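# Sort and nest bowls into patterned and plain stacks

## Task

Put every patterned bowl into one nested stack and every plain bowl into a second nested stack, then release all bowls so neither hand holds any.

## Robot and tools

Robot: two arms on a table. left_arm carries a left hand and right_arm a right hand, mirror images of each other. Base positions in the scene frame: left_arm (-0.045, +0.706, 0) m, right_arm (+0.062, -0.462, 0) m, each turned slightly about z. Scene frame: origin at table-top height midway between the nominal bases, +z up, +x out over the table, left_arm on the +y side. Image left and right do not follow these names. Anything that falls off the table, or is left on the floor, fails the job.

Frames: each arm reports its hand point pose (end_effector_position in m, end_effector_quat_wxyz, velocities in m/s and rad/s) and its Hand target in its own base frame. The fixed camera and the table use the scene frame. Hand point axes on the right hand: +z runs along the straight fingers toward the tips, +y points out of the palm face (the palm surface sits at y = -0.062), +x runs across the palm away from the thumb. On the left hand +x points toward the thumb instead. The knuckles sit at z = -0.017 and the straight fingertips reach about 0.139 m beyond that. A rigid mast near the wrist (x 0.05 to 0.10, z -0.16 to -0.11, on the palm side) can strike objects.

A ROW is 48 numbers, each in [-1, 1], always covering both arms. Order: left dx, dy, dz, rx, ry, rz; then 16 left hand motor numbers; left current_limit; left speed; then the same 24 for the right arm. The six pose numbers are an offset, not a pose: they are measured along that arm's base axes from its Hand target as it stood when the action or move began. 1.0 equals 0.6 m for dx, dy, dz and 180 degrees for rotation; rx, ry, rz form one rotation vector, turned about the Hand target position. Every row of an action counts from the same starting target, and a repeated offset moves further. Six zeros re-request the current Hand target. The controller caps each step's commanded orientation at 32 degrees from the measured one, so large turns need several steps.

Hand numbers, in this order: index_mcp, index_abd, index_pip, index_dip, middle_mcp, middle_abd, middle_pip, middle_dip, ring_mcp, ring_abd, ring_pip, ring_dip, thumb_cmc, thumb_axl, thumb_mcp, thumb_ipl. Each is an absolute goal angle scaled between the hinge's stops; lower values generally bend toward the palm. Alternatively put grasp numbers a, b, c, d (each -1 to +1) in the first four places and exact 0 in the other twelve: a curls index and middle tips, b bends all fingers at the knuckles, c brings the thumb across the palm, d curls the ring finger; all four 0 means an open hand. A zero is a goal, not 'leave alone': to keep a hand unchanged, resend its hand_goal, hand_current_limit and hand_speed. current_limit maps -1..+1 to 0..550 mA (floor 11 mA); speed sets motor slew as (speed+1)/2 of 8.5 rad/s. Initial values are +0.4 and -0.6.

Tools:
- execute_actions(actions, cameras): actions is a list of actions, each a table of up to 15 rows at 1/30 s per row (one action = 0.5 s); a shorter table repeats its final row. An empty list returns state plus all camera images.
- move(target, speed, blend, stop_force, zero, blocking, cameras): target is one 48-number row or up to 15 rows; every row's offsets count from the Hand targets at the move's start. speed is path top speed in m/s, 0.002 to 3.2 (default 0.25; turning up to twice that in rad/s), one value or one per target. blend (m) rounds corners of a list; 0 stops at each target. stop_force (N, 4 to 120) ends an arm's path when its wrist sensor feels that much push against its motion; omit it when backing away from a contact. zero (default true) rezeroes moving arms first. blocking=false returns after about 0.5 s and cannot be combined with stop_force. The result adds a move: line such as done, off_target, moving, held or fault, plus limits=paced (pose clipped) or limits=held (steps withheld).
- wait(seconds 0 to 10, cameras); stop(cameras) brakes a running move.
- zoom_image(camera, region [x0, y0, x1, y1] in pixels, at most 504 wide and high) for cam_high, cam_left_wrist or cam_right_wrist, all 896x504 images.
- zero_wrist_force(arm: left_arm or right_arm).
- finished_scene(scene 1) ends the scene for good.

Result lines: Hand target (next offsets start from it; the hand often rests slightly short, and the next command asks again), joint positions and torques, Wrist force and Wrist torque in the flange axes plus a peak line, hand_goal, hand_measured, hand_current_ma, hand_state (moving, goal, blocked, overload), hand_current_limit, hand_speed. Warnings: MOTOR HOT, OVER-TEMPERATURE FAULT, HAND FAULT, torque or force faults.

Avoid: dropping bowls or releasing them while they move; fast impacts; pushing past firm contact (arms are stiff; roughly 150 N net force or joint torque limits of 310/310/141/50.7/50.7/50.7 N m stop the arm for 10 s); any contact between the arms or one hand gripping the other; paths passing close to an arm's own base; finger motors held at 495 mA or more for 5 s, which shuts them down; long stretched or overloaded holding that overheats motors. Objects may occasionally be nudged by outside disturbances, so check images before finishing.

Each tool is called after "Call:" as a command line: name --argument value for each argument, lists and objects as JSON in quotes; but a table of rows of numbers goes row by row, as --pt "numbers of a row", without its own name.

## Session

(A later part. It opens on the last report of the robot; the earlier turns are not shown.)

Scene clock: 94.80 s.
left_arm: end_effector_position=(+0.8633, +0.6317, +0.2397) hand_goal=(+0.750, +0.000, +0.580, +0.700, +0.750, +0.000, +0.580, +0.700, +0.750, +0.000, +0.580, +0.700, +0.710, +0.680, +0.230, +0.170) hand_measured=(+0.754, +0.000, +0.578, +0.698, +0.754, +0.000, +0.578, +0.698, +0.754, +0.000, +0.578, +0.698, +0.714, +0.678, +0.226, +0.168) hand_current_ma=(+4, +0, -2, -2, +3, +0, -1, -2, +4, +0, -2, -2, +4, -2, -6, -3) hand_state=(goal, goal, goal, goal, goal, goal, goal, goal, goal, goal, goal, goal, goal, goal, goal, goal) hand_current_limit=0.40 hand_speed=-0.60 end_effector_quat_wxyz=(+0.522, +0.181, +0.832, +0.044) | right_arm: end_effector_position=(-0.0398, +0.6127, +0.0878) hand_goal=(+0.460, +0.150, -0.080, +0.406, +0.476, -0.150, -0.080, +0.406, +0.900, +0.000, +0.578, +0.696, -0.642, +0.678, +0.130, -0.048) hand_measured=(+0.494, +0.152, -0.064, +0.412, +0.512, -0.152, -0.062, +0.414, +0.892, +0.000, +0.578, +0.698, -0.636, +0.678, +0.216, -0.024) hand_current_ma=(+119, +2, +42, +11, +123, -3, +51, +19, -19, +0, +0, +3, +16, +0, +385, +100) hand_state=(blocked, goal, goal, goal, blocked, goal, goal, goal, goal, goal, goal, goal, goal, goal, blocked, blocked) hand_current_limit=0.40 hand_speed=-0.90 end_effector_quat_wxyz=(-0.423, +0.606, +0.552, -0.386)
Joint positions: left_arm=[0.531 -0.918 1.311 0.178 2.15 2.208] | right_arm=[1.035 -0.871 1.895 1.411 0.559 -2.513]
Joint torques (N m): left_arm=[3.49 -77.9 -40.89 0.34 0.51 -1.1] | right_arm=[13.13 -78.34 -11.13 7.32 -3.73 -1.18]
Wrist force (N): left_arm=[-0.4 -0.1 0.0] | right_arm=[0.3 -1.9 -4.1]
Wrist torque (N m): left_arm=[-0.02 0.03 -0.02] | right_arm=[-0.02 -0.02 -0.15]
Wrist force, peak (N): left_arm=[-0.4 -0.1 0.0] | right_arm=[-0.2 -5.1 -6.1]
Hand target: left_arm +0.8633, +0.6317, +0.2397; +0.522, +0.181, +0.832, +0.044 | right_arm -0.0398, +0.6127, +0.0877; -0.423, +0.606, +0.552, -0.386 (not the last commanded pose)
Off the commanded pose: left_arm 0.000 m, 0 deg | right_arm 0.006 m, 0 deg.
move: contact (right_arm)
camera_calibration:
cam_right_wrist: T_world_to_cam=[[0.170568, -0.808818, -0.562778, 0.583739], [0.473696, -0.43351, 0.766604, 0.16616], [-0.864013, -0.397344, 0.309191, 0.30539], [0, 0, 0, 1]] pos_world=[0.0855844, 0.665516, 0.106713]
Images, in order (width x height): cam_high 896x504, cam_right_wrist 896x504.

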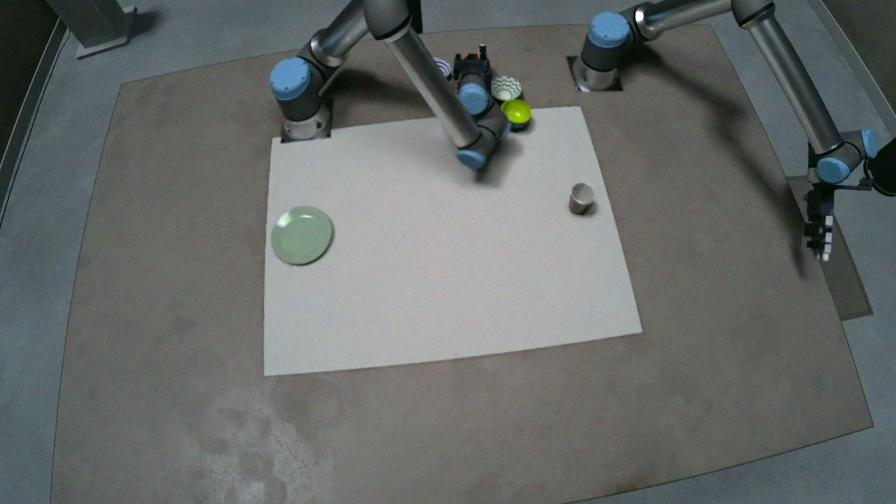

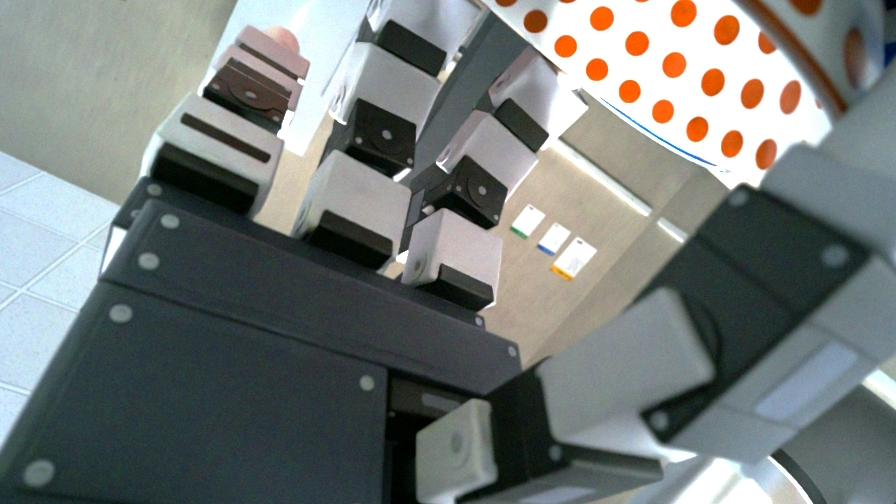

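Call:
move --pt "0 0 0 0 0 0 0 0 0 0 0 0 0 0 0 0 0 0 0 0 0 0 0.4 -0.6 0 0 0.0025 0 0 0 0.46 0.15 -0.08 0.406 0.475 -0.15 -0.08 0.406 0.9 0.0 0.577 0.696 -0.643 0.677 0.13 -0.049 0.4 -0.95" --pt "0 0 0 0 0 0 0 0 0 0 0 0 0 0 0 0 0 0 0 0 0 0 0.4 -0.6 0 0 0.0025 0 0 0 0.477 0.15 -0.08 0.406 0.495 -0.15 -0.08 0.406 0.9 0.0 0.577 0.696 -0.643 0.677 0.175 -0.049 0.4 -0.95" --pt "0 0 0 0 0 0 0 0 0 0 0 0 0 0 0 0 0 0 0 0 0 0 0.4 -0.6 0 0 0.0025 0 0 0 0.489 0.15 -0.08 0.406 0.508 -0.15 -0.08 0.406 0.9 0.0 0.577 0.696 -0.643 0.677 0.205 -0.049 0.4 -0.95" --pt "0 0 0 0 0 0 0 0 0 0 0 0 0 0 0 0 0 0 0 0 0 0 0.4 -0.6 0 0 0.0025 0 0 0 0.53 0.15 -0.08 0.406 0.55 -0.15 -0.08 0.406 0.9 0.0 0.577 0.696 -0.643 0.677 0.26 -0.049 0.4 -0.95" --speed 0.05 --cameras '["cam_right_wrist"]'

Scene clock: 97.87 s.
left_arm: end_effector_position=(+0.8633, +0.6317, +0.2397) hand_goal=(+0.750, +0.000, +0.580, +0.700, +0.750, +0.000, +0.580, +0.700, +0.750, +0.000, +0.580, +0.700, +0.710, +0.680, +0.230, +0.170) hand_measured=(+0.754, +0.000, +0.578, +0.698, +0.754, +0.000, +0.578, +0.698, +0.754, +0.000, +0.578, +0.698, +0.714, +0.678, +0.226, +0.168) hand_current_ma=(+4, +0, -2, -2, +3, +0, -1, -2, +4, +0, -2, -2, +4, -2, -6, -3) hand_state=(goal, goal, goal, goal, goal, goal, goal, goal, goal, goal, goal, goal, goal, goal, goal, goal) hand_current_limit=0.40 hand_speed=-0.60 end_effector_quat_wxyz=(+0.522, +0.181, +0.832, +0.044) | right_arm: end_effector_position=(-0.0398, +0.6127, +0.0893) hand_goal=(+0.530, +0.150, -0.080, +0.406, +0.550, -0.150, -0.080, +0.406, +0.900, +0.000, +0.578, +0.696, -0.642, +0.678, +0.260, -0.048) hand_measured=(+0.512, +0.150, -0.078, +0.408, +0.532, -0.152, -0.078, +0.410, +0.892, +0.000, +0.578, +0.698, -0.638, +0.678, +0.256, -0.046) hand_current_ma=(-57, +1, +4, +6, -58, -3, +4, +7, -19, +0, +0, +3, +7, +0, -12, +5) hand_state=(goal, goal, goal, goal, goal, goal, goal, goal, goal, goal, goal, goal, goal, goal, goal, goal) hand_current_limit=0.40 hand_speed=-0.95 end_effector_quat_wxyz=(-0.423, +0.606, +0.552, -0.386)
Joint positions: left_arm=[0.531 -0.918 1.311 0.178 2.15 2.208] | right_arm=[1.035 -0.873 1.895 1.413 0.559 -2.513]
Joint torques (N m): left_arm=[4.29 -80.31 -40.91 0.3 0.21 -1.05] | right_arm=[14.13 -78.07 -10.76 6.87 -3.76 0.46]
Wrist force (N): left_arm=[0.1 0.1 0.0] | right_arm=[0.5 -0.3 -1.6]
Wrist torque (N m): left_arm=[0.02 -0.03 0.01] | right_arm=[0.32 -0.01 -0.19]
Wrist force, peak (N): left_arm=[0.2 -0.3 0.3] | right_arm=[0.9 -1.4 -4.3]
Hand target: left_arm +0.8633, +0.6317, +0.2397; +0.522, +0.181, +0.832, +0.044 | right_arm -0.0398, +0.6127, +0.0892; -0.423, +0.606, +0.552, -0.386
Off the commanded pose: left_arm 0.000 m, 0 deg | right_arm 0.000 m, 0 deg.
move: done
camera_calibration:
cam_right_wrist: T_world_to_cam=[[0.170558, -0.808876, -0.562699, 0.584533], [0.473748, -0.433413, 0.766626, 0.164896], [-0.863987, -0.397332, 0.309281, 0.304867], [0, 0, 0, 1]] pos_world=[0.0855844, 0.665416, 0.108213]
Images, in order (width x height): cam_right_wrist 896x504.

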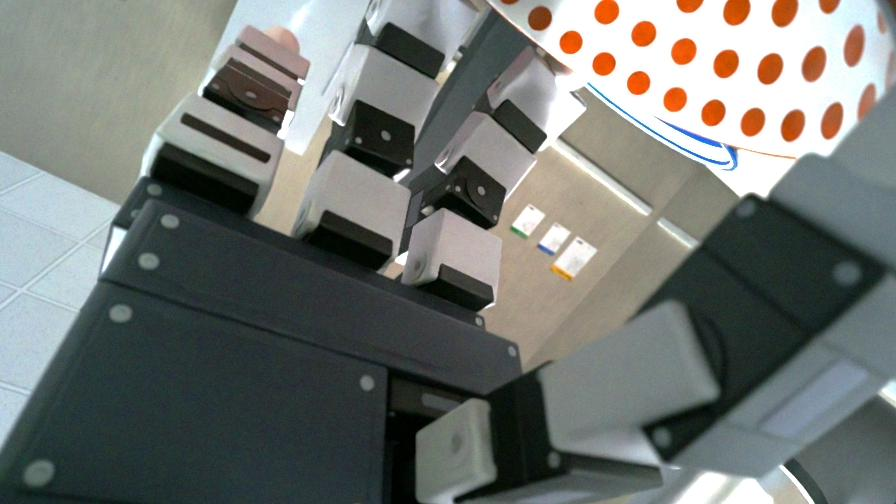

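Call:
move --pt "0 0 0 0 0 0 0 0 0 0 0 0 0 0 0 0 0 0 0 0 0 0 0.4 -0.6 0 0 0 0 0 0 0.57 0.15 -0.08 0.406 0.58 -0.15 -0.08 0.406 0.9 0.0 0.577 0.696 -0.643 0.677 0.28 -0.049 0.4 -0.95" --pt "0 0 0 0 0 0 0 0 0 0 0 0 0 0 0 0 0 0 0 0 0 0 0.4 -0.6 0 0 0 0 0 0 0.63 0.15 -0.08 0.406 0.63 -0.15 -0.08 0.406 0.9 0.0 0.577 0.696 -0.643 0.677 0.32 -0.049 0.4 -0.95" --speed 0.05 --cameras '["cam_right_wrist","cam_high"]'

Call:
zoom_image --camera "cam_high" --region '[430, 60, 500, 130]'

Scene clock: 99.50 s.
left_arm: end_effector_position=(+0.8633, +0.6317, +0.2397) hand_goal=(+0.750, +0.000, +0.580, +0.700, +0.750, +0.000, +0.580, +0.700, +0.750, +0.000, +0.580, +0.700, +0.710, +0.680, +0.230, +0.170) hand_measured=(+0.754, +0.000, +0.578, +0.698, +0.754, +0.000, +0.578, +0.698, +0.754, +0.000, +0.578, +0.698, +0.714, +0.678, +0.226, +0.168) hand_current_ma=(+4, +0, -2, -2, +3, +0, -1, -2, +4, +0, -2, -2, +4, -2, -6, -3) hand_state=(goal, goal, goal, goal, goal, goal, goal, goal, goal, goal, goal, goal, goal, goal, goal, goal) hand_current_limit=0.40 hand_speed=-0.60 end_effector_quat_wxyz=(+0.522, +0.181, +0.832, +0.044) | right_arm: end_effector_position=(-0.0398, +0.6127, +0.0893) hand_goal=(+0.630, +0.150, -0.080, +0.406, +0.630, -0.150, -0.080, +0.406, +0.900, +0.000, +0.578, +0.696, -0.642, +0.678, +0.320, -0.048) hand_measured=(+0.610, +0.150, -0.078, +0.408, +0.610, -0.152, -0.078, +0.410, +0.892, +0.000, +0.578, +0.698, -0.638, +0.678, +0.316, -0.046) hand_current_ma=(-63, +1, +3, +5, -64, -3, +4, +6, -19, +0, +0, +3, +7, +0, -14, +5) hand_state=(blocked, goal, goal, goal, blocked, goal, goal, goal, goal, goal, goal, goal, goal, goal, goal, goal) hand_current_limit=0.40 hand_speed=-0.95 end_effector_quat_wxyz=(-0.423, +0.606, +0.552, -0.386)
Joint positions: left_arm=[0.531 -0.918 1.311 0.178 2.15 2.208] | right_arm=[1.035 -0.873 1.895 1.413 0.559 -2.513]
Joint torques (N m): left_arm=[4.63 -77.45 -42.81 0.45 0.16 -1.59] | right_arm=[13.23 -75.43 -12.96 5.1 -3.86 0.56]
Wrist force (N): left_arm=[-0.3 -0.2 -0.1] | right_arm=[1.2 -0.5 -1.1]
Wrist torque (N m): left_arm=[-0.02 0.02 -0.01] | right_arm=[0.25 -0.11 -0.12]
Wrist force, peak (N): left_arm=[-0.6 0.0 0.1] | right_arm=[0.7 -0.3 -2.1]
Hand target: left_arm +0.8633, +0.6317, +0.2397; +0.522, +0.181, +0.832, +0.044 | right_arm -0.0398, +0.6127, +0.0892; -0.423, +0.606, +0.552, -0.386
Off the commanded pose: left_arm 0.000 m, 0 deg | right_arm 0.000 m, 0 deg.
move: done
camera_calibration:
cam_right_wrist: T_world_to_cam=[[0.170558, -0.808876, -0.562699, 0.584533], [0.473748, -0.433413, 0.766626, 0.164896], [-0.863987, -0.397332, 0.309281, 0.304867], [0, 0, 0, 1]] pos_world=[0.0855844, 0.665416, 0.108213]
Images, in order (width x height): cam_high 896x504, cam_right_wrist 896x504.

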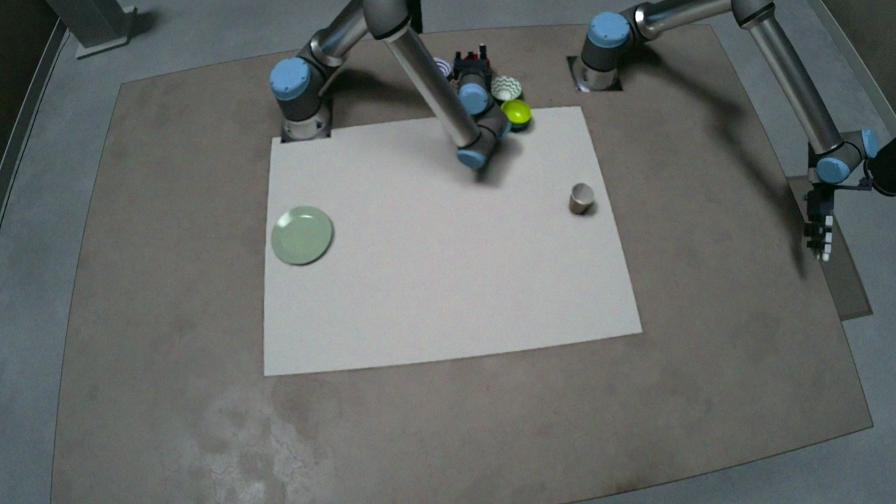

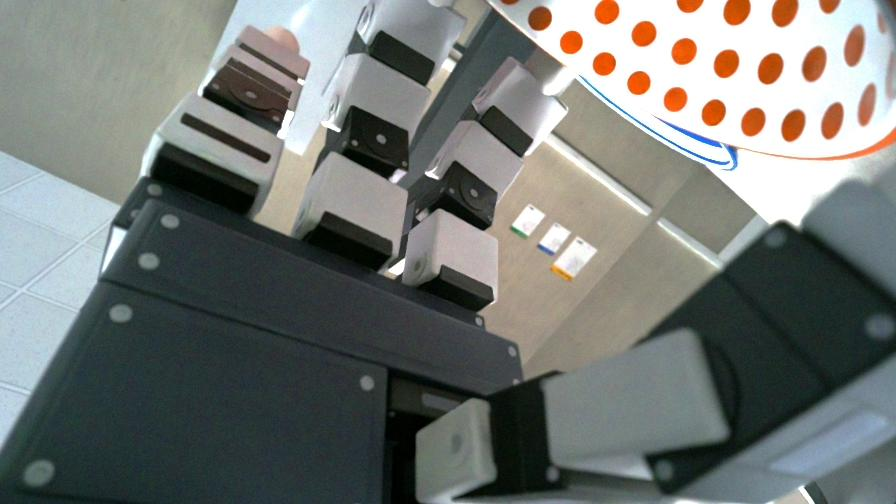

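Scaled by 7.200 from the camera's 896x504 image, which has a finer 1280x720 frame.

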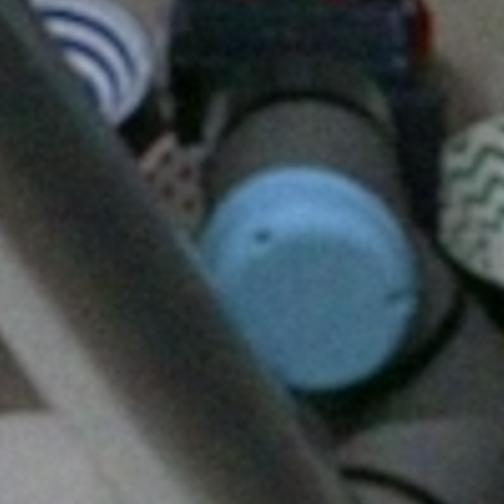

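Call:
move --pt "0 0 0 0 0 0 0 0 0 0 0 0 0 0 0 0 0 0 0 0 0 0 0.4 -0.6 0 0 0 0 0 0 0.685 0.15 -0.08 0.406 0.685 -0.15 -0.08 0.406 0.9 0.0 0.577 0.696 -0.643 0.677 0.337 -0.049 0.4 -0.9" --pt "0 0 0 0 0 0 0 0 0 0 0 0 0 0 0 0 0 0 0 0 0 0 0.4 -0.6 0 0 0.15 0 0 0 0.685 0.15 -0.08 0.406 0.685 -0.15 -0.08 0.406 0.9 0.0 0.577 0.696 -0.643 0.677 0.337 -0.049 0.4 -0.9" --pt "0 0 0 0 0 0 0 0 0 0 0 0 0 0 0 0 0 0 0 0 0 0 0.4 -0.6 0.3 0.0 0.25 0 0 0 0.685 0.15 -0.08 0.406 0.685 -0.15 -0.08 0.406 0.9 0.0 0.577 0.696 -0.643 0.677 0.337 -0.049 0.4 -0.9" --speed '[0.1, 0.12, 0.25]' --blend '[0, 0.03, 0]' --cameras '["cam_right_wrist","cam_high"]'

Call:
zoom_image --camera "cam_high" --region '[410, 40, 550, 140]'

Scene clock: 103.30 s.
left_arm: end_effector_position=(+0.8633, +0.6317, +0.2397) hand_goal=(+0.750, +0.000, +0.580, +0.700, +0.750, +0.000, +0.580, +0.700, +0.750, +0.000, +0.580, +0.700, +0.710, +0.680, +0.230, +0.170) hand_measured=(+0.754, +0.000, +0.578, +0.698, +0.754, +0.000, +0.578, +0.698, +0.754, +0.000, +0.578, +0.698, +0.714, +0.678, +0.226, +0.168) hand_current_ma=(+4, +0, -2, -2, +3, +0, -1, -2, +4, +0, -2, -2, +4, -2, -6, -3) hand_state=(goal, goal, goal, goal, goal, goal, goal, goal, goal, goal, goal, goal, goal, goal, goal, goal) hand_current_limit=0.40 hand_speed=-0.60 end_effector_quat_wxyz=(+0.522, +0.181, +0.832, +0.044) | right_arm: end_effector_position=(+0.1400, +0.6127, +0.2392) hand_goal=(+0.686, +0.150, -0.080, +0.406, +0.686, -0.150, -0.080, +0.406, +0.900, +0.000, +0.578, +0.696, -0.642, +0.678, +0.338, -0.048) hand_measured=(+0.666, +0.150, -0.078, +0.408, +0.666, -0.152, -0.078, +0.408, +0.892, +0.000, +0.578, +0.698, -0.638, +0.678, +0.334, -0.046) hand_current_ma=(-62, +1, +3, +5, -63, -3, +3, +6, -19, +0, +0, +3, +7, +0, -12, +4) hand_state=(goal, goal, goal, goal, blocked, goal, goal, goal, goal, goal, goal, goal, goal, goal, goal, goal) hand_current_limit=0.40 hand_speed=-0.90 end_effector_quat_wxyz=(-0.423, +0.606, +0.552, -0.386)
Joint positions: left_arm=[0.531 -0.918 1.311 0.178 2.15 2.208] | right_arm=[0.814 -0.998 1.76 1.843 0.74 -2.726]
Joint torques (N m): left_arm=[1.73 -85.37 -42.34 0.88 0.45 -1.21] | right_arm=[-3.53 -59.58 -39.02 6.53 2.01 -2.11]
Wrist force (N): left_arm=[-0.2 0.1 0.2] | right_arm=[0.1 -0.4 -1.8]
Wrist torque (N m): left_arm=[0.00 0.01 -0.01] | right_arm=[0.31 0.10 0.03]
Wrist force, peak (N): left_arm=[0.1 0.0 0.5] | right_arm=[0.4 -0.2 -3.2]
Hand target: left_arm +0.8633, +0.6317, +0.2397; +0.522, +0.181, +0.832, +0.044 | right_arm +0.1402, +0.6127, +0.2392; -0.423, +0.606, +0.552, -0.386
Off the commanded pose: left_arm 0.000 m, 0 deg | right_arm 0.000 m, 0 deg.
move: done
camera_calibration:
cam_right_wrist: T_world_to_cam=[[0.170525, -0.808875, -0.56271, 0.638244], [0.473649, -0.433481, 0.766649, -0.0350878], [-0.864047, -0.39726, 0.309203, 0.413752], [0, 0, 0, 1]] pos_world=[0.265284, 0.665417, 0.258113]
Images, in order (width x height): cam_high 896x504, cam_right_wrist 896x504.

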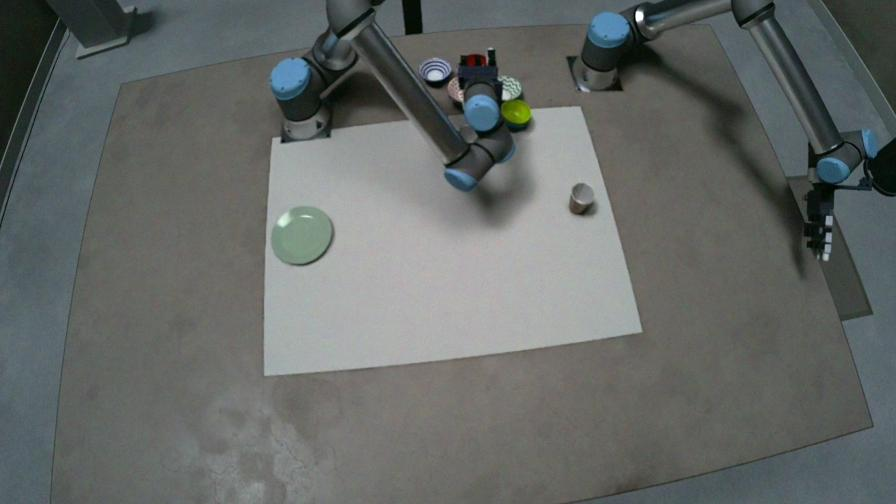

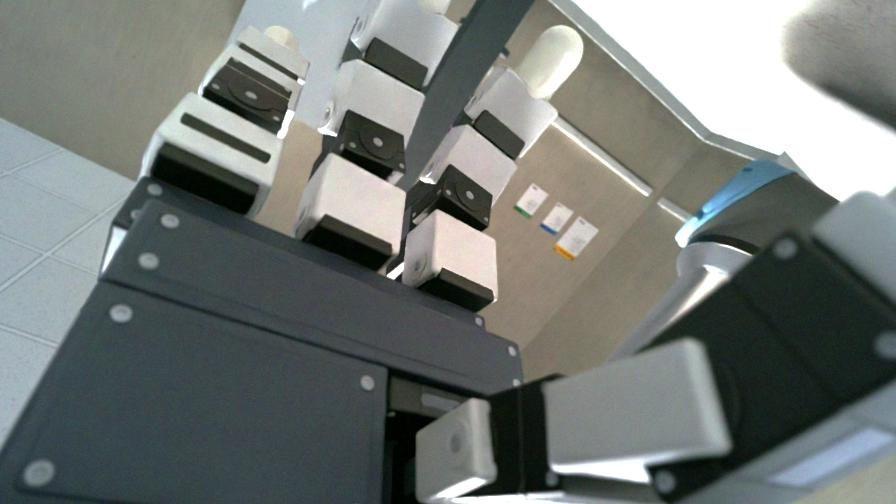

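Scaled by 3.600 from the camera's 896x504 image, which has a finer 1280x720 frame.

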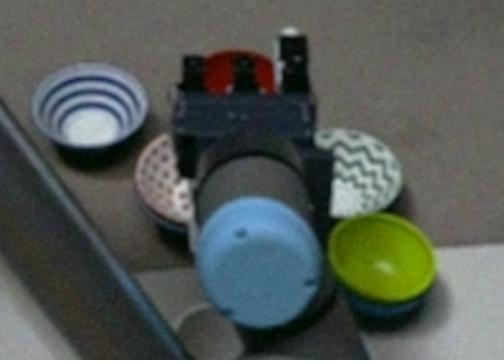

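Call:
move --pt "0 0 0 0 0 0 0 0 0 0 0 0 0 0 0 0 0 0 0 0 0 0 0.4 -0.6 -0.5312 -0.1537 -0.033 0 0 -0.2222 0.685 0.15 -0.08 0.406 0.685 -0.15 -0.08 0.406 0.9 0.0 0.577 0.696 -0.643 0.677 0.337 -0.049 0.4 -0.9" --pt "0 0 0 0 0 0 0 0 0 0 0 0 0 0 0 0 0 0 0 0 0 0 0.4 -0.6 -0.5312 -0.1537 -0.1903 0 0 -0.2222 0.685 0.15 -0.08 0.406 0.685 -0.15 -0.08 0.406 0.9 0.0 0.577 0.696 -0.643 0.677 0.337 -0.049 0.4 -0.9" --speed '[0.3, 0.2]' --blend '[0.03, 0]' --cameras '["cam_right_wrist","cam_high"]'

Call:
zoom_image --camera "cam_high" --region '[410, 40, 550, 140]'

Scene clock: 107.60 s.
left_arm: end_effector_position=(+0.8633, +0.6317, +0.2397) hand_goal=(+0.750, +0.000, +0.580, +0.700, +0.750, +0.000, +0.580, +0.700, +0.750, +0.000, +0.580, +0.700, +0.710, +0.680, +0.230, +0.170) hand_measured=(+0.754, +0.000, +0.578, +0.698, +0.754, +0.000, +0.578, +0.698, +0.754, +0.000, +0.578, +0.698, +0.714, +0.678, +0.226, +0.168) hand_current_ma=(+4, +0, -2, -2, +3, +0, -1, -2, +4, +0, -2, -2, +4, -2, -6, -3) hand_state=(goal, goal, goal, goal, goal, goal, goal, goal, goal, goal, goal, goal, goal, goal, goal, goal) hand_current_limit=0.40 hand_speed=-0.60 end_effector_quat_wxyz=(+0.522, +0.181, +0.832, +0.044) | right_arm: end_effector_position=(-0.1785, +0.5205, +0.1251) hand_goal=(+0.686, +0.150, -0.080, +0.406, +0.686, -0.150, -0.080, +0.406, +0.900, +0.000, +0.578, +0.696, -0.642, +0.678, +0.338, -0.048) hand_measured=(+0.666, +0.150, -0.078, +0.408, +0.666, -0.152, -0.078, +0.408, +0.892, +0.000, +0.578, +0.698, -0.640, +0.678, +0.334, -0.046) hand_current_ma=(-62, +1, +2, +5, -63, -3, +3, +6, -19, +0, +0, +3, +5, +0, -12, +4) hand_state=(goal, goal, goal, goal, blocked, goal, goal, goal, goal, goal, goal, goal, goal, goal, goal, goal) hand_current_limit=0.40 hand_speed=-0.90 end_effector_quat_wxyz=(-0.529, +0.758, +0.312, -0.218)
Joint positions: left_arm=[0.531 -0.918 1.311 0.178 2.15 2.208] | right_arm=[1.163 -1.496 2.313 -0.038 0.513 -0.708]
Joint torques (N m): left_arm=[1.75 -82.88 -41.09 0.91 0.4 -1.62] | right_arm=[15.23 -45.46 -20.24 -1.76 1.93 1.36]
Wrist force (N): left_arm=[0.0 -0.1 0.2] | right_arm=[1.1 -0.6 -1.7]
Wrist torque (N m): left_arm=[-0.02 -0.01 0.01] | right_arm=[0.26 -0.03 -0.15]
Wrist force, peak (N): left_arm=[-0.4 0.0 0.4] | right_arm=[1.1 -0.1 -3.1]
Hand target: left_arm +0.8633, +0.6317, +0.2397; +0.522, +0.181, +0.832, +0.044 | right_arm -0.1786, +0.5205, +0.1251; -0.529, +0.758, +0.312, -0.218
Off the commanded pose: left_arm 0.000 m, 0 deg | right_arm 0.000 m, 0 deg.
move: done
camera_calibration:
cam_right_wrist: T_world_to_cam=[[-0.389106, -0.729403, -0.562644, 0.412509], [0.0844914, -0.636461, 0.766667, 0.199408], [-0.91731, 0.250777, 0.309279, -0.209508], [0, 0, 0, 1]] pos_world=[-0.0485221, 0.48034, 0.144013]
Images, in order (width x height): cam_high 896x504, cam_right_wrist 896x504.

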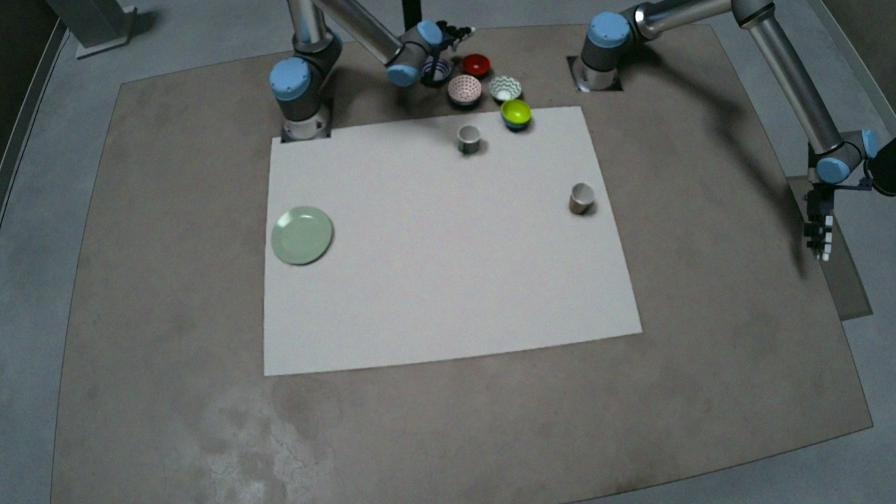

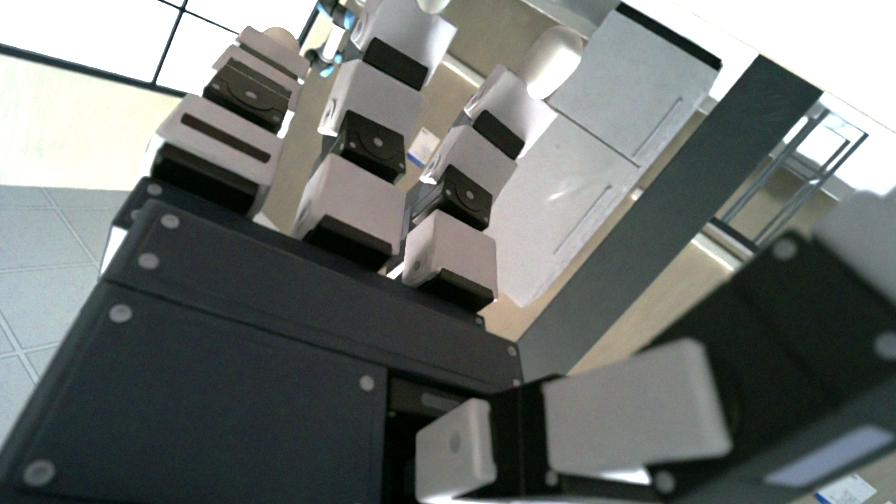

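Scaled by 3.600 from the camera's 896x504 image, which has a finer 1280x720 frame.

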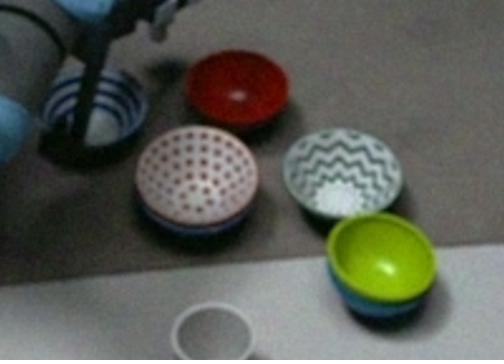

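Call:
zoom_image --camera "cam_high" --region '[405, 40, 475, 100]'

Scaled by 7.200 from the camera's 896x504 image, which has a finer 1280x720 frame.

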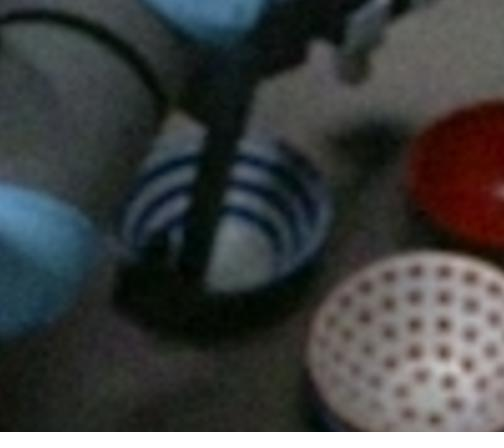

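Call:
move --target '[0,0,0,0,0,0,0,0,0,0,0,0,0,0,0,0,0,0,0,0,0,0,0.4,-0.6,0,0,-0.0975,0,0,0,0.685,0.15,-0.08,0.406,0.685,-0.15,-0.08,0.406,0.9,0.0,0.577,0.696,-0.643,0.677,0.337,-0.049,0.4,-0.85]' --speed 0.12 --stop_force 12 --cameras '["cam_right_wrist"]'

Call:
move --pt "0 0 0 0 0 0 0 0 0 0 0 0 0 0 0 0 0 0 0 0 0 0 0.4 -0.6 0 0 0 0 0 0 0.48 0.15 -0.08 0.406 0.48 -0.15 -0.08 0.406 0.9 0.0 0.577 0.696 -0.643 0.677 0.16 -0.049 0.4 -0.9" --pt "0 0 0 0 0 0 0 0 0 0 0 0 0 0 0 0 0 0 0 0 0 0 0.4 -0.6 0 0 0 0 0 0 0.46 0.15 -0.08 0.406 0.465 -0.15 -0.08 0.406 0.9 0.0 0.577 0.696 -0.643 0.677 0.13 -0.049 0.4 -0.9" --cameras '["cam_right_wrist"]'

Scene clock: 110.87 s.
left_arm: end_effector_position=(+0.8633, +0.6317, +0.2397) hand_goal=(+0.750, +0.000, +0.580, +0.700, +0.750, +0.000, +0.580, +0.700, +0.750, +0.000, +0.580, +0.700, +0.710, +0.680, +0.230, +0.170) hand_measured=(+0.754, +0.000, +0.578, +0.698, +0.754, +0.000, +0.578, +0.698, +0.754, +0.000, +0.578, +0.698, +0.714, +0.678, +0.226, +0.168) hand_current_ma=(+4, +0, -2, -2, +3, +0, -1, -2, +4, +0, -2, -2, +4, -2, -6, -3) hand_state=(goal, goal, goal, goal, goal, goal, goal, goal, goal, goal, goal, goal, goal, goal, goal, goal) hand_current_limit=0.40 hand_speed=-0.60 end_effector_quat_wxyz=(+0.522, +0.181, +0.832, +0.044) | right_arm: end_effector_position=(-0.1786, +0.5205, +0.0666) hand_goal=(+0.686, +0.150, -0.080, +0.406, +0.686, -0.150, -0.080, +0.406, +0.900, +0.000, +0.578, +0.696, -0.642, +0.678, +0.338, -0.048) hand_measured=(+0.666, +0.150, -0.078, +0.408, +0.666, -0.152, -0.078, +0.408, +0.892, +0.000, +0.578, +0.698, -0.640, +0.678, +0.334, -0.046) hand_current_ma=(-61, +1, +2, +5, -62, -3, +3, +6, -19, +0, +0, +3, +5, +0, -12, +4) hand_state=(goal, goal, goal, goal, blocked, goal, goal, goal, goal, goal, goal, goal, goal, goal, goal, goal) hand_current_limit=0.40 hand_speed=-0.85 end_effector_quat_wxyz=(-0.529, +0.758, +0.312, -0.218)
Joint positions: left_arm=[0.531 -0.918 1.311 0.178 2.15 2.208] | right_arm=[1.163 -1.394 2.351 -0.179 0.514 -0.707]
Joint torques (N m): left_arm=[2.08 -82.14 -41.78 0.59 0.38 -1.45] | right_arm=[18.2 -27.03 -14.45 -1.88 1.69 2.02]
Wrist force (N): left_arm=[-0.1 0.0 0.2] | right_arm=[0.8 -0.7 -1.6]
Wrist torque (N m): left_arm=[-0.01 0.00 0.00] | right_arm=[0.27 0.00 -0.19]
Wrist force, peak (N): left_arm=[-0.5 -0.1 -0.1] | right_arm=[1.2 -0.6 -2.5]
Hand target: left_arm +0.8633, +0.6317, +0.2397; +0.522, +0.181, +0.832, +0.044 | right_arm -0.1786, +0.5205, +0.0666; -0.529, +0.758, +0.312, -0.218
Off the commanded pose: left_arm 0.000 m, 0 deg | right_arm 0.000 m, 0 deg.
move: done
camera_calibration:
cam_right_wrist: T_world_to_cam=[[-0.389288, -0.729272, -0.562688, 0.379488], [0.0843314, -0.636528, 0.766629, 0.244294], [-0.917248, 0.250987, 0.309293, -0.191606], [0, 0, 0, 1]] pos_world=[-0.0486217, 0.480341, 0.085513]
Images, in order (width x height): cam_right_wrist 896x504.

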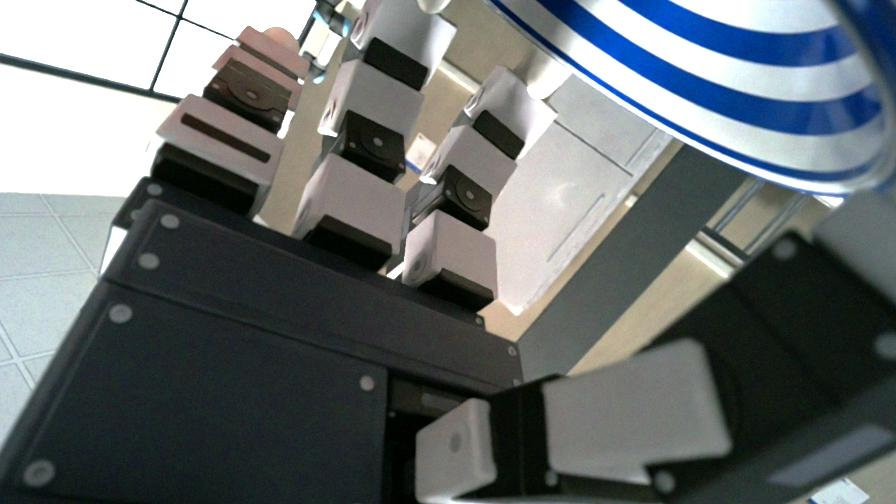

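Scene clock: 112.23 s.
left_arm: end_effector_position=(+0.8633, +0.6317, +0.2397) hand_goal=(+0.750, +0.000, +0.580, +0.700, +0.750, +0.000, +0.580, +0.700, +0.750, +0.000, +0.580, +0.700, +0.710, +0.680, +0.230, +0.170) hand_measured=(+0.754, +0.000, +0.578, +0.698, +0.754, +0.000, +0.578, +0.698, +0.754, +0.000, +0.578, +0.698, +0.714, +0.678, +0.226, +0.168) hand_current_ma=(+4, +0, -2, -2, +3, +0, -1, -2, +4, +0, -2, -2, +4, -2, -6, -3) hand_state=(goal, goal, goal, goal, goal, goal, goal, goal, goal, goal, goal, goal, goal, goal, goal, goal) hand_current_limit=0.40 hand_speed=-0.60 end_effector_quat_wxyz=(+0.522, +0.181, +0.832, +0.044) | right_arm: end_effector_position=(-0.1786, +0.5205, +0.0666) hand_goal=(+0.460, +0.150, -0.080, +0.406, +0.466, -0.150, -0.080, +0.406, +0.900, +0.000, +0.578, +0.696, -0.642, +0.678, +0.130, -0.048) hand_measured=(+0.458, +0.150, -0.078, +0.408, +0.532, -0.152, -0.062, +0.410, +0.892, +0.000, +0.578, +0.698, -0.636, +0.678, +0.218, -0.034) hand_current_ma=(-2, +1, +2, +5, +258, -3, +50, +8, -19, +0, +0, +3, +17, +0, +385, +50) hand_state=(goal, goal, goal, goal, blocked, goal, goal, goal, goal, goal, goal, goal, goal, goal, blocked, goal) hand_current_limit=0.40 hand_speed=-0.90 end_effector_quat_wxyz=(-0.529, +0.758, +0.312, -0.218)
Joint positions: left_arm=[0.531 -0.918 1.311 0.178 2.15 2.208] | right_arm=[1.163 -1.394 2.351 -0.179 0.514 -0.707]
Joint torques (N m): left_arm=[4.36 -79.78 -42.67 0.27 0.17 -0.99] | right_arm=[14.35 -27.68 -16.28 -1.92 1.18 1.72]
Wrist force (N): left_arm=[-0.2 0.0 -0.2] | right_arm=[0.5 -3.1 -3.9]
Wrist torque (N m): left_arm=[0.01 0.01 -0.01] | right_arm=[0.18 0.08 -0.26]
Wrist force, peak (N): left_arm=[-0.3 -0.4 0.2] | right_arm=[0.9 -3.0 -4.3]
Hand target: left_arm +0.8633, +0.6317, +0.2397; +0.522, +0.181, +0.832, +0.044 | right_arm -0.1786, +0.5205, +0.0666; -0.529, +0.758, +0.312, -0.218
Off the commanded pose: left_arm 0.000 m, 0 deg | right_arm 0.000 m, 0 deg.
move: done
camera_calibration:
cam_right_wrist: T_world_to_cam=[[-0.389288, -0.729272, -0.562688, 0.379488], [0.0843314, -0.636528, 0.766629, 0.244294], [-0.917248, 0.250987, 0.309293, -0.191606], [0, 0, 0, 1]] pos_world=[-0.0486217, 0.480341, 0.085513]
Images, in order (width x height): cam_right_wrist 896x504.

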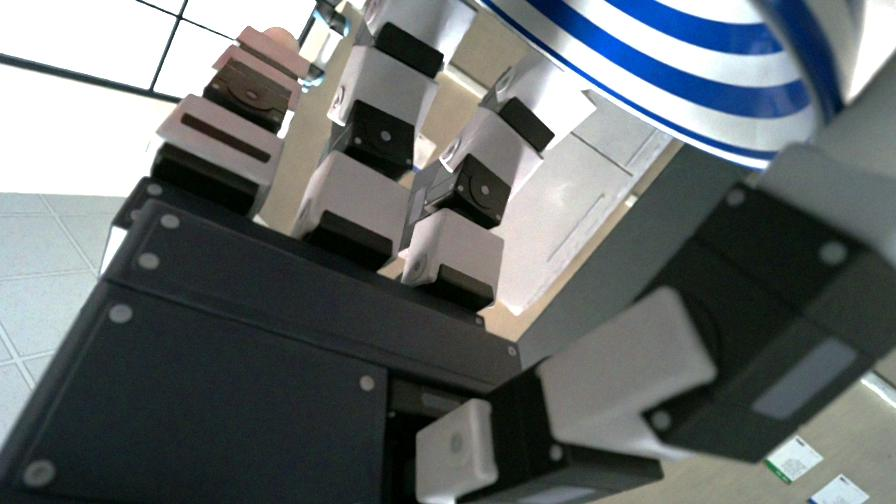

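Call:
move --pt "0 0 0 0 0 0 0 0 0 0 0 0 0 0 0 0 0 0 0 0 0 0 0.4 -0.6 0 0 0 0 0 0 0.6 0.15 -0.08 0.406 0.6 -0.15 -0.08 0.406 0.9 0.0 0.577 0.696 -0.643 0.677 0.29 -0.049 0.4 -0.85" --pt "0 0 0 0 0 0 0 0 0 0 0 0 0 0 0 0 0 0 0 0 0 0 0.4 -0.6 0.0095 0.0095 0.001 0 0 0 0.6 0.15 -0.08 0.406 0.6 -0.15 -0.08 0.406 0.9 0.0 0.577 0.696 -0.643 0.677 0.29 -0.049 0.4 -0.85" --pt "0 0 0 0 0 0 0 0 0 0 0 0 0 0 0 0 0 0 0 0 0 0 0.4 -0.6 0.0095 0.0095 0.001 0 0 0 0.48 0.15 -0.08 0.406 0.48 -0.15 -0.08 0.406 0.9 0.0 0.577 0.696 -0.643 0.677 0.16 -0.049 0.4 -0.9" --speed 0.05

Scene clock: 114.80 s.
left_arm: end_effector_position=(+0.8633, +0.6317, +0.2397) hand_goal=(+0.750, +0.000, +0.580, +0.700, +0.750, +0.000, +0.580, +0.700, +0.750, +0.000, +0.580, +0.700, +0.710, +0.680, +0.230, +0.170) hand_measured=(+0.754, +0.000, +0.578, +0.698, +0.754, +0.000, +0.578, +0.698, +0.754, +0.000, +0.578, +0.698, +0.714, +0.678, +0.226, +0.168) hand_current_ma=(+4, +0, -2, -2, +3, +0, -1, -2, +4, +0, -2, -2, +4, -2, -6, -3) hand_state=(goal, goal, goal, goal, goal, goal, goal, goal, goal, goal, goal, goal, goal, goal, goal, goal) hand_current_limit=0.40 hand_speed=-0.60 end_effector_quat_wxyz=(+0.522, +0.181, +0.832, +0.044) | right_arm: end_effector_position=(-0.1729, +0.5262, +0.0672) hand_goal=(+0.480, +0.150, -0.080, +0.406, +0.480, -0.150, -0.080, +0.406, +0.900, +0.000, +0.578, +0.696, -0.642, +0.678, +0.160, -0.048) hand_measured=(+0.486, +0.150, -0.078, +0.408, +0.526, -0.152, -0.068, +0.410, +0.892, +0.000, +0.578, +0.698, -0.638, +0.678, +0.228, -0.036) hand_current_ma=(+13, +1, +2, +4, +168, -3, +29, +6, -19, +0, +0, +3, +10, +0, +341, +46) hand_state=(goal, goal, goal, goal, blocked, goal, goal, goal, goal, goal, goal, goal, goal, goal, blocked, goal) hand_current_limit=0.40 hand_speed=-0.90 end_effector_quat_wxyz=(-0.529, +0.758, +0.312, -0.218)
Joint positions: left_arm=[0.531 -0.918 1.311 0.178 2.15 2.208] | right_arm=[1.155 -1.385 2.339 -0.166 0.508 -0.719]
Joint torques (N m): left_arm=[4.25 -80.57 -40.83 0.14 0.29 -1.42] | right_arm=[-8.68 -23.38 -32.31 5.27 -3.98 -1.6]
Wrist force (N): left_arm=[0.2 0.1 0.0] | right_arm=[1.4 -3.2 -5.0]
Wrist torque (N m): left_arm=[0.01 -0.03 0.02] | right_arm=[0.30 -0.03 0.12]
Wrist force, peak (N): left_arm=[-0.3 -0.4 0.1] | right_arm=[1.4 -3.2 -5.0]
Hand target: left_arm +0.8633, +0.6317, +0.2397; +0.522, +0.181, +0.832, +0.044 | right_arm -0.1729, +0.5262, +0.0672; -0.529, +0.758, +0.312, -0.218
Off the commanded pose: left_arm 0.000 m, 0 deg | right_arm 0.000 m, 0 deg.
move: done

Call:
move --pt "0 0 0 0 0 0 0 0 0 0 0 0 0 0 0 0 0 0 0 0 0 0 0.4 -0.6 0 0 0 0 0 0 0.435 0.15 -0.08 0.406 0.475 -0.15 -0.08 0.406 0.9 0.0 0.577 0.696 -0.643 0.677 0.13 -0.049 0.4 -0.9" --pt "0 0 0 0 0 0 0 0 0 0 0 0 0 0 0 0 0 0 0 0 0 0 0.4 -0.6 0 0 0.05 0 0 0 0.435 0.15 -0.08 0.406 0.475 -0.15 -0.08 0.406 0.9 0.0 0.577 0.696 -0.643 0.677 0.13 -0.049 0.4 -0.9" --speed 0.06 --cameras '["cam_right_wrist"]'

Scene clock: 116.70 s.
left_arm: end_effector_position=(+0.8633, +0.6317, +0.2397) hand_goal=(+0.750, +0.000, +0.580, +0.700, +0.750, +0.000, +0.580, +0.700, +0.750, +0.000, +0.580, +0.700, +0.710, +0.680, +0.230, +0.170) hand_measured=(+0.754, +0.000, +0.578, +0.698, +0.754, +0.000, +0.578, +0.698, +0.754, +0.000, +0.578, +0.698, +0.714, +0.678, +0.226, +0.168) hand_current_ma=(+4, +0, -2, -2, +3, +0, -1, -2, +4, +0, -2, -2, +4, -2, -6, -3) hand_state=(goal, goal, goal, goal, goal, goal, goal, goal, goal, goal, goal, goal, goal, goal, goal, goal) hand_current_limit=0.40 hand_speed=-0.60 end_effector_quat_wxyz=(+0.522, +0.181, +0.832, +0.044) | right_arm: end_effector_position=(-0.1729, +0.5262, +0.0970) hand_goal=(+0.436, +0.150, -0.080, +0.406, +0.476, -0.150, -0.080, +0.406, +0.900, +0.000, +0.578, +0.696, -0.642, +0.678, +0.130, -0.048) hand_measured=(+0.470, +0.150, -0.068, +0.408, +0.522, -0.152, -0.058, +0.416, +0.892, +0.000, +0.578, +0.698, -0.634, +0.678, +0.218, -0.030) hand_current_ma=(+116, +1, +30, +6, +168, -3, +62, +25, -19, +0, +0, +3, +21, +0, +385, +72) hand_state=(blocked, goal, goal, goal, blocked, goal, blocked, goal, goal, goal, goal, goal, goal, goal, blocked, goal) hand_current_limit=0.40 hand_speed=-0.90 end_effector_quat_wxyz=(-0.529, +0.759, +0.312, -0.218)
Joint positions: left_arm=[0.531 -0.918 1.311 0.178 2.15 2.208] | right_arm=[1.155 -1.438 2.321 -0.095 0.508 -0.719]
Joint torques (N m): left_arm=[3.13 -82.24 -40.74 0.85 0.51 -1.45] | right_arm=[-2.47 -47.65 -36.78 6.36 -3.61 -1.58]
Wrist force (N): left_arm=[-0.2 0.1 0.2] | right_arm=[1.7 1.6 -1.2]
Wrist torque (N m): left_arm=[0.00 0.02 -0.01] | right_arm=[0.32 -0.13 0.23]
Wrist force, peak (N): left_arm=[0.1 -0.2 0.4] | right_arm=[0.9 -4.5 -4.6]
Hand target: left_arm +0.8633, +0.6317, +0.2397; +0.522, +0.181, +0.832, +0.044 | right_arm -0.1729, +0.5262, +0.0972; -0.529, +0.758, +0.312, -0.218
Off the commanded pose: left_arm 0.000 m, 0 deg | right_arm 0.000 m, 0 deg.
move: done
camera_calibration:
cam_right_wrist: T_world_to_cam=[[-0.389199, -0.729306, -0.562705, 0.402992], [0.0842594, -0.636495, 0.766665, 0.224113], [-0.917292, 0.250972, 0.309174, -0.197192], [0, 0, 0, 1]] pos_world=[-0.0429218, 0.486041, 0.115913]
Images, in order (width x height): cam_right_wrist 896x504.

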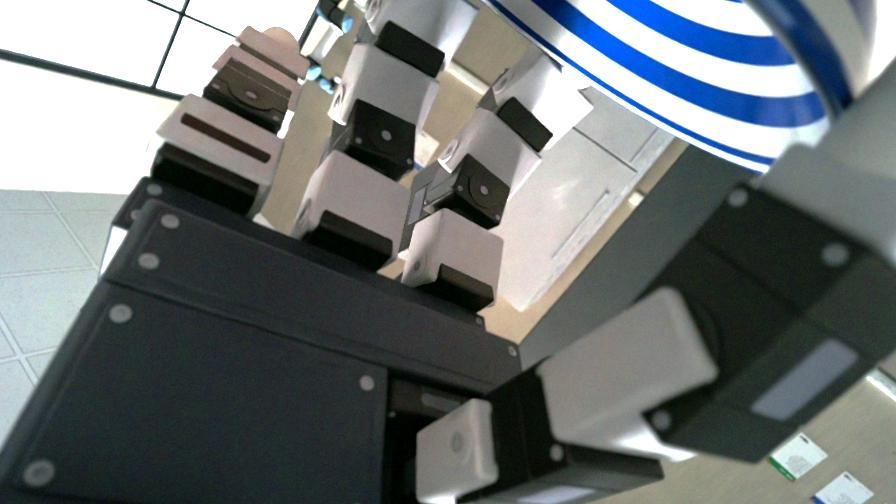

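Call:
move --pt "0 0 0 0 0 0 0 0 0 0 0 0 0 0 0 0 0 0 0 0 0 0 0.4 -0.6 0 0 0.1333 0 0 0 0.435 0.15 -0.08 0.406 0.475 -0.15 -0.08 0.406 0.9 0.0 0.577 0.696 -0.643 0.677 0.13 -0.049 0.4 -0.9" --pt "0 0 0 0 0 0 0 0 0 0 0 0 0 0 0 0 0 0 0 0 0 0 0.4 -0.6 0.2178 0.1527 0.1333 0 0 0 0.435 0.15 -0.08 0.406 0.475 -0.15 -0.08 0.406 0.9 0.0 0.577 0.696 -0.643 0.677 0.13 -0.049 0.4 -0.9" --pt "0 0 0 0 0 0 0 0 0 0 0 0 0 0 0 0 0 0 0 0 0 0 0.4 -0.6 0.2178 0.1527 0.0413 0 0 0 0.435 0.15 -0.08 0.406 0.475 -0.15 -0.08 0.406 0.9 0.0 0.577 0.696 -0.643 0.677 0.13 -0.049 0.4 -0.9" --speed '[0.15, 0.2, 0.12]' --blend '[0.03, 0.03, 0]' --cameras '["cam_right_wrist","cam_high"]'

Call:
zoom_image --camera "cam_high" --region '[430, 50, 510, 120]'

Scene clock: 121.67 s.
left_arm: end_effector_position=(+0.8633, +0.6317, +0.2397) hand_goal=(+0.750, +0.000, +0.580, +0.700, +0.750, +0.000, +0.580, +0.700, +0.750, +0.000, +0.580, +0.700, +0.710, +0.680, +0.230, +0.170) hand_measured=(+0.754, +0.000, +0.578, +0.698, +0.754, +0.000, +0.578, +0.698, +0.754, +0.000, +0.578, +0.698, +0.714, +0.678, +0.226, +0.168) hand_current_ma=(+4, +0, -2, -2, +3, +0, -1, -2, +4, +0, -2, -2, +4, -2, -6, -3) hand_state=(goal, goal, goal, goal, goal, goal, goal, goal, goal, goal, goal, goal, goal, goal, goal, goal) hand_current_limit=0.40 hand_speed=-0.60 end_effector_quat_wxyz=(+0.522, +0.181, +0.832, +0.044) | right_arm: end_effector_position=(-0.0421, +0.6178, +0.1221) hand_goal=(+0.436, +0.150, -0.080, +0.406, +0.476, -0.150, -0.080, +0.406, +0.900, +0.000, +0.578, +0.696, -0.642, +0.678, +0.130, -0.048) hand_measured=(+0.470, +0.150, -0.068, +0.410, +0.522, -0.152, -0.058, +0.416, +0.892, +0.000, +0.578, +0.698, -0.632, +0.678, +0.218, -0.030) hand_current_ma=(+116, +1, +32, +7, +166, -3, +63, +26, -19, +0, +0, +3, +26, +0, +385, +73) hand_state=(blocked, goal, goal, goal, blocked, goal, blocked, goal, goal, goal, goal, goal, goal, goal, blocked, goal) hand_current_limit=0.40 hand_speed=-0.90 end_effector_quat_wxyz=(-0.529, +0.758, +0.312, -0.218)
Joint positions: left_arm=[0.531 -0.918 1.311 0.178 2.15 2.208] | right_arm=[0.985 -1.257 2.08 0.245 0.405 -1.029]
Joint torques (N m): left_arm=[2.53 -80.71 -40.85 0.49 0.07 -1.76] | right_arm=[15.53 -38.32 -18.98 -0.63 -3.95 2.22]
Wrist force (N): left_arm=[0.2 -0.1 -0.1] | right_arm=[1.0 2.4 -0.8]
Wrist torque (N m): left_arm=[-0.01 -0.03 0.02] | right_arm=[0.40 -0.06 -0.11]
Wrist force, peak (N): left_arm=[-0.2 -0.2 0.5] | right_arm=[1.1 3.2 -0.5]
Hand target: left_arm +0.8633, +0.6317, +0.2397; +0.522, +0.181, +0.832, +0.044 | right_arm -0.0422, +0.6178, +0.1219; -0.529, +0.758, +0.312, -0.218
Off the commanded pose: left_arm 0.000 m, 0 deg | right_arm 0.000 m, 0 deg.
move: done; blend cut to 0.0276 m at target 2
camera_calibration:
cam_right_wrist: T_world_to_cam=[[-0.389294, -0.729225, -0.562744, 0.534756], [0.084303, -0.636582, 0.766588, 0.252217], [-0.917248, 0.250987, 0.309293, -0.10808], [0, 0, 0, 1]] pos_world=[0.0877783, 0.577641, 0.141013]
Images, in order (width x height): cam_high 896x504, cam_right_wrist 896x504.

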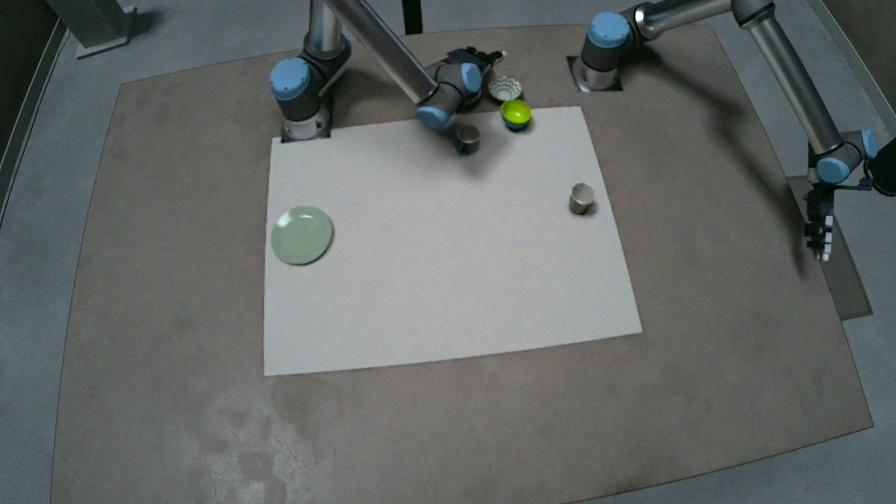

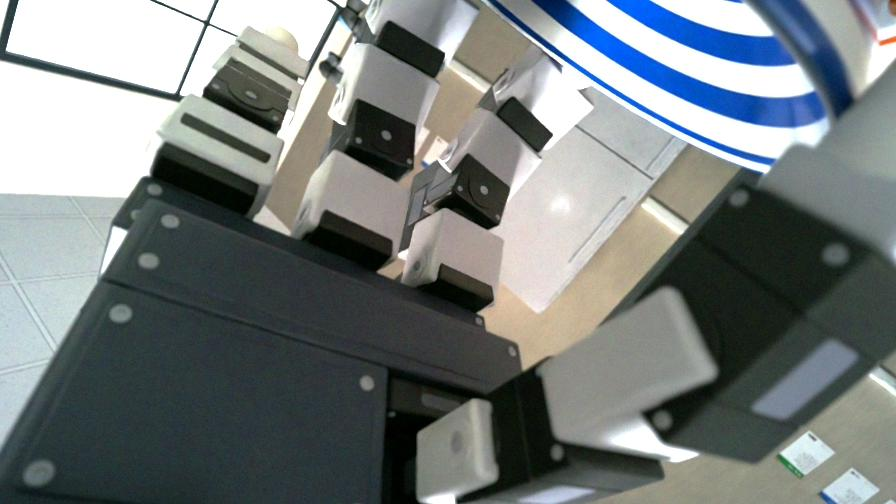

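Scaled by 6.300 from the camera's 896x504 image, which has a finer 1280x720 frame.

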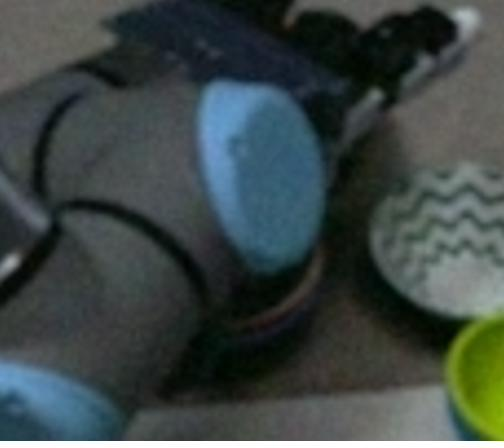

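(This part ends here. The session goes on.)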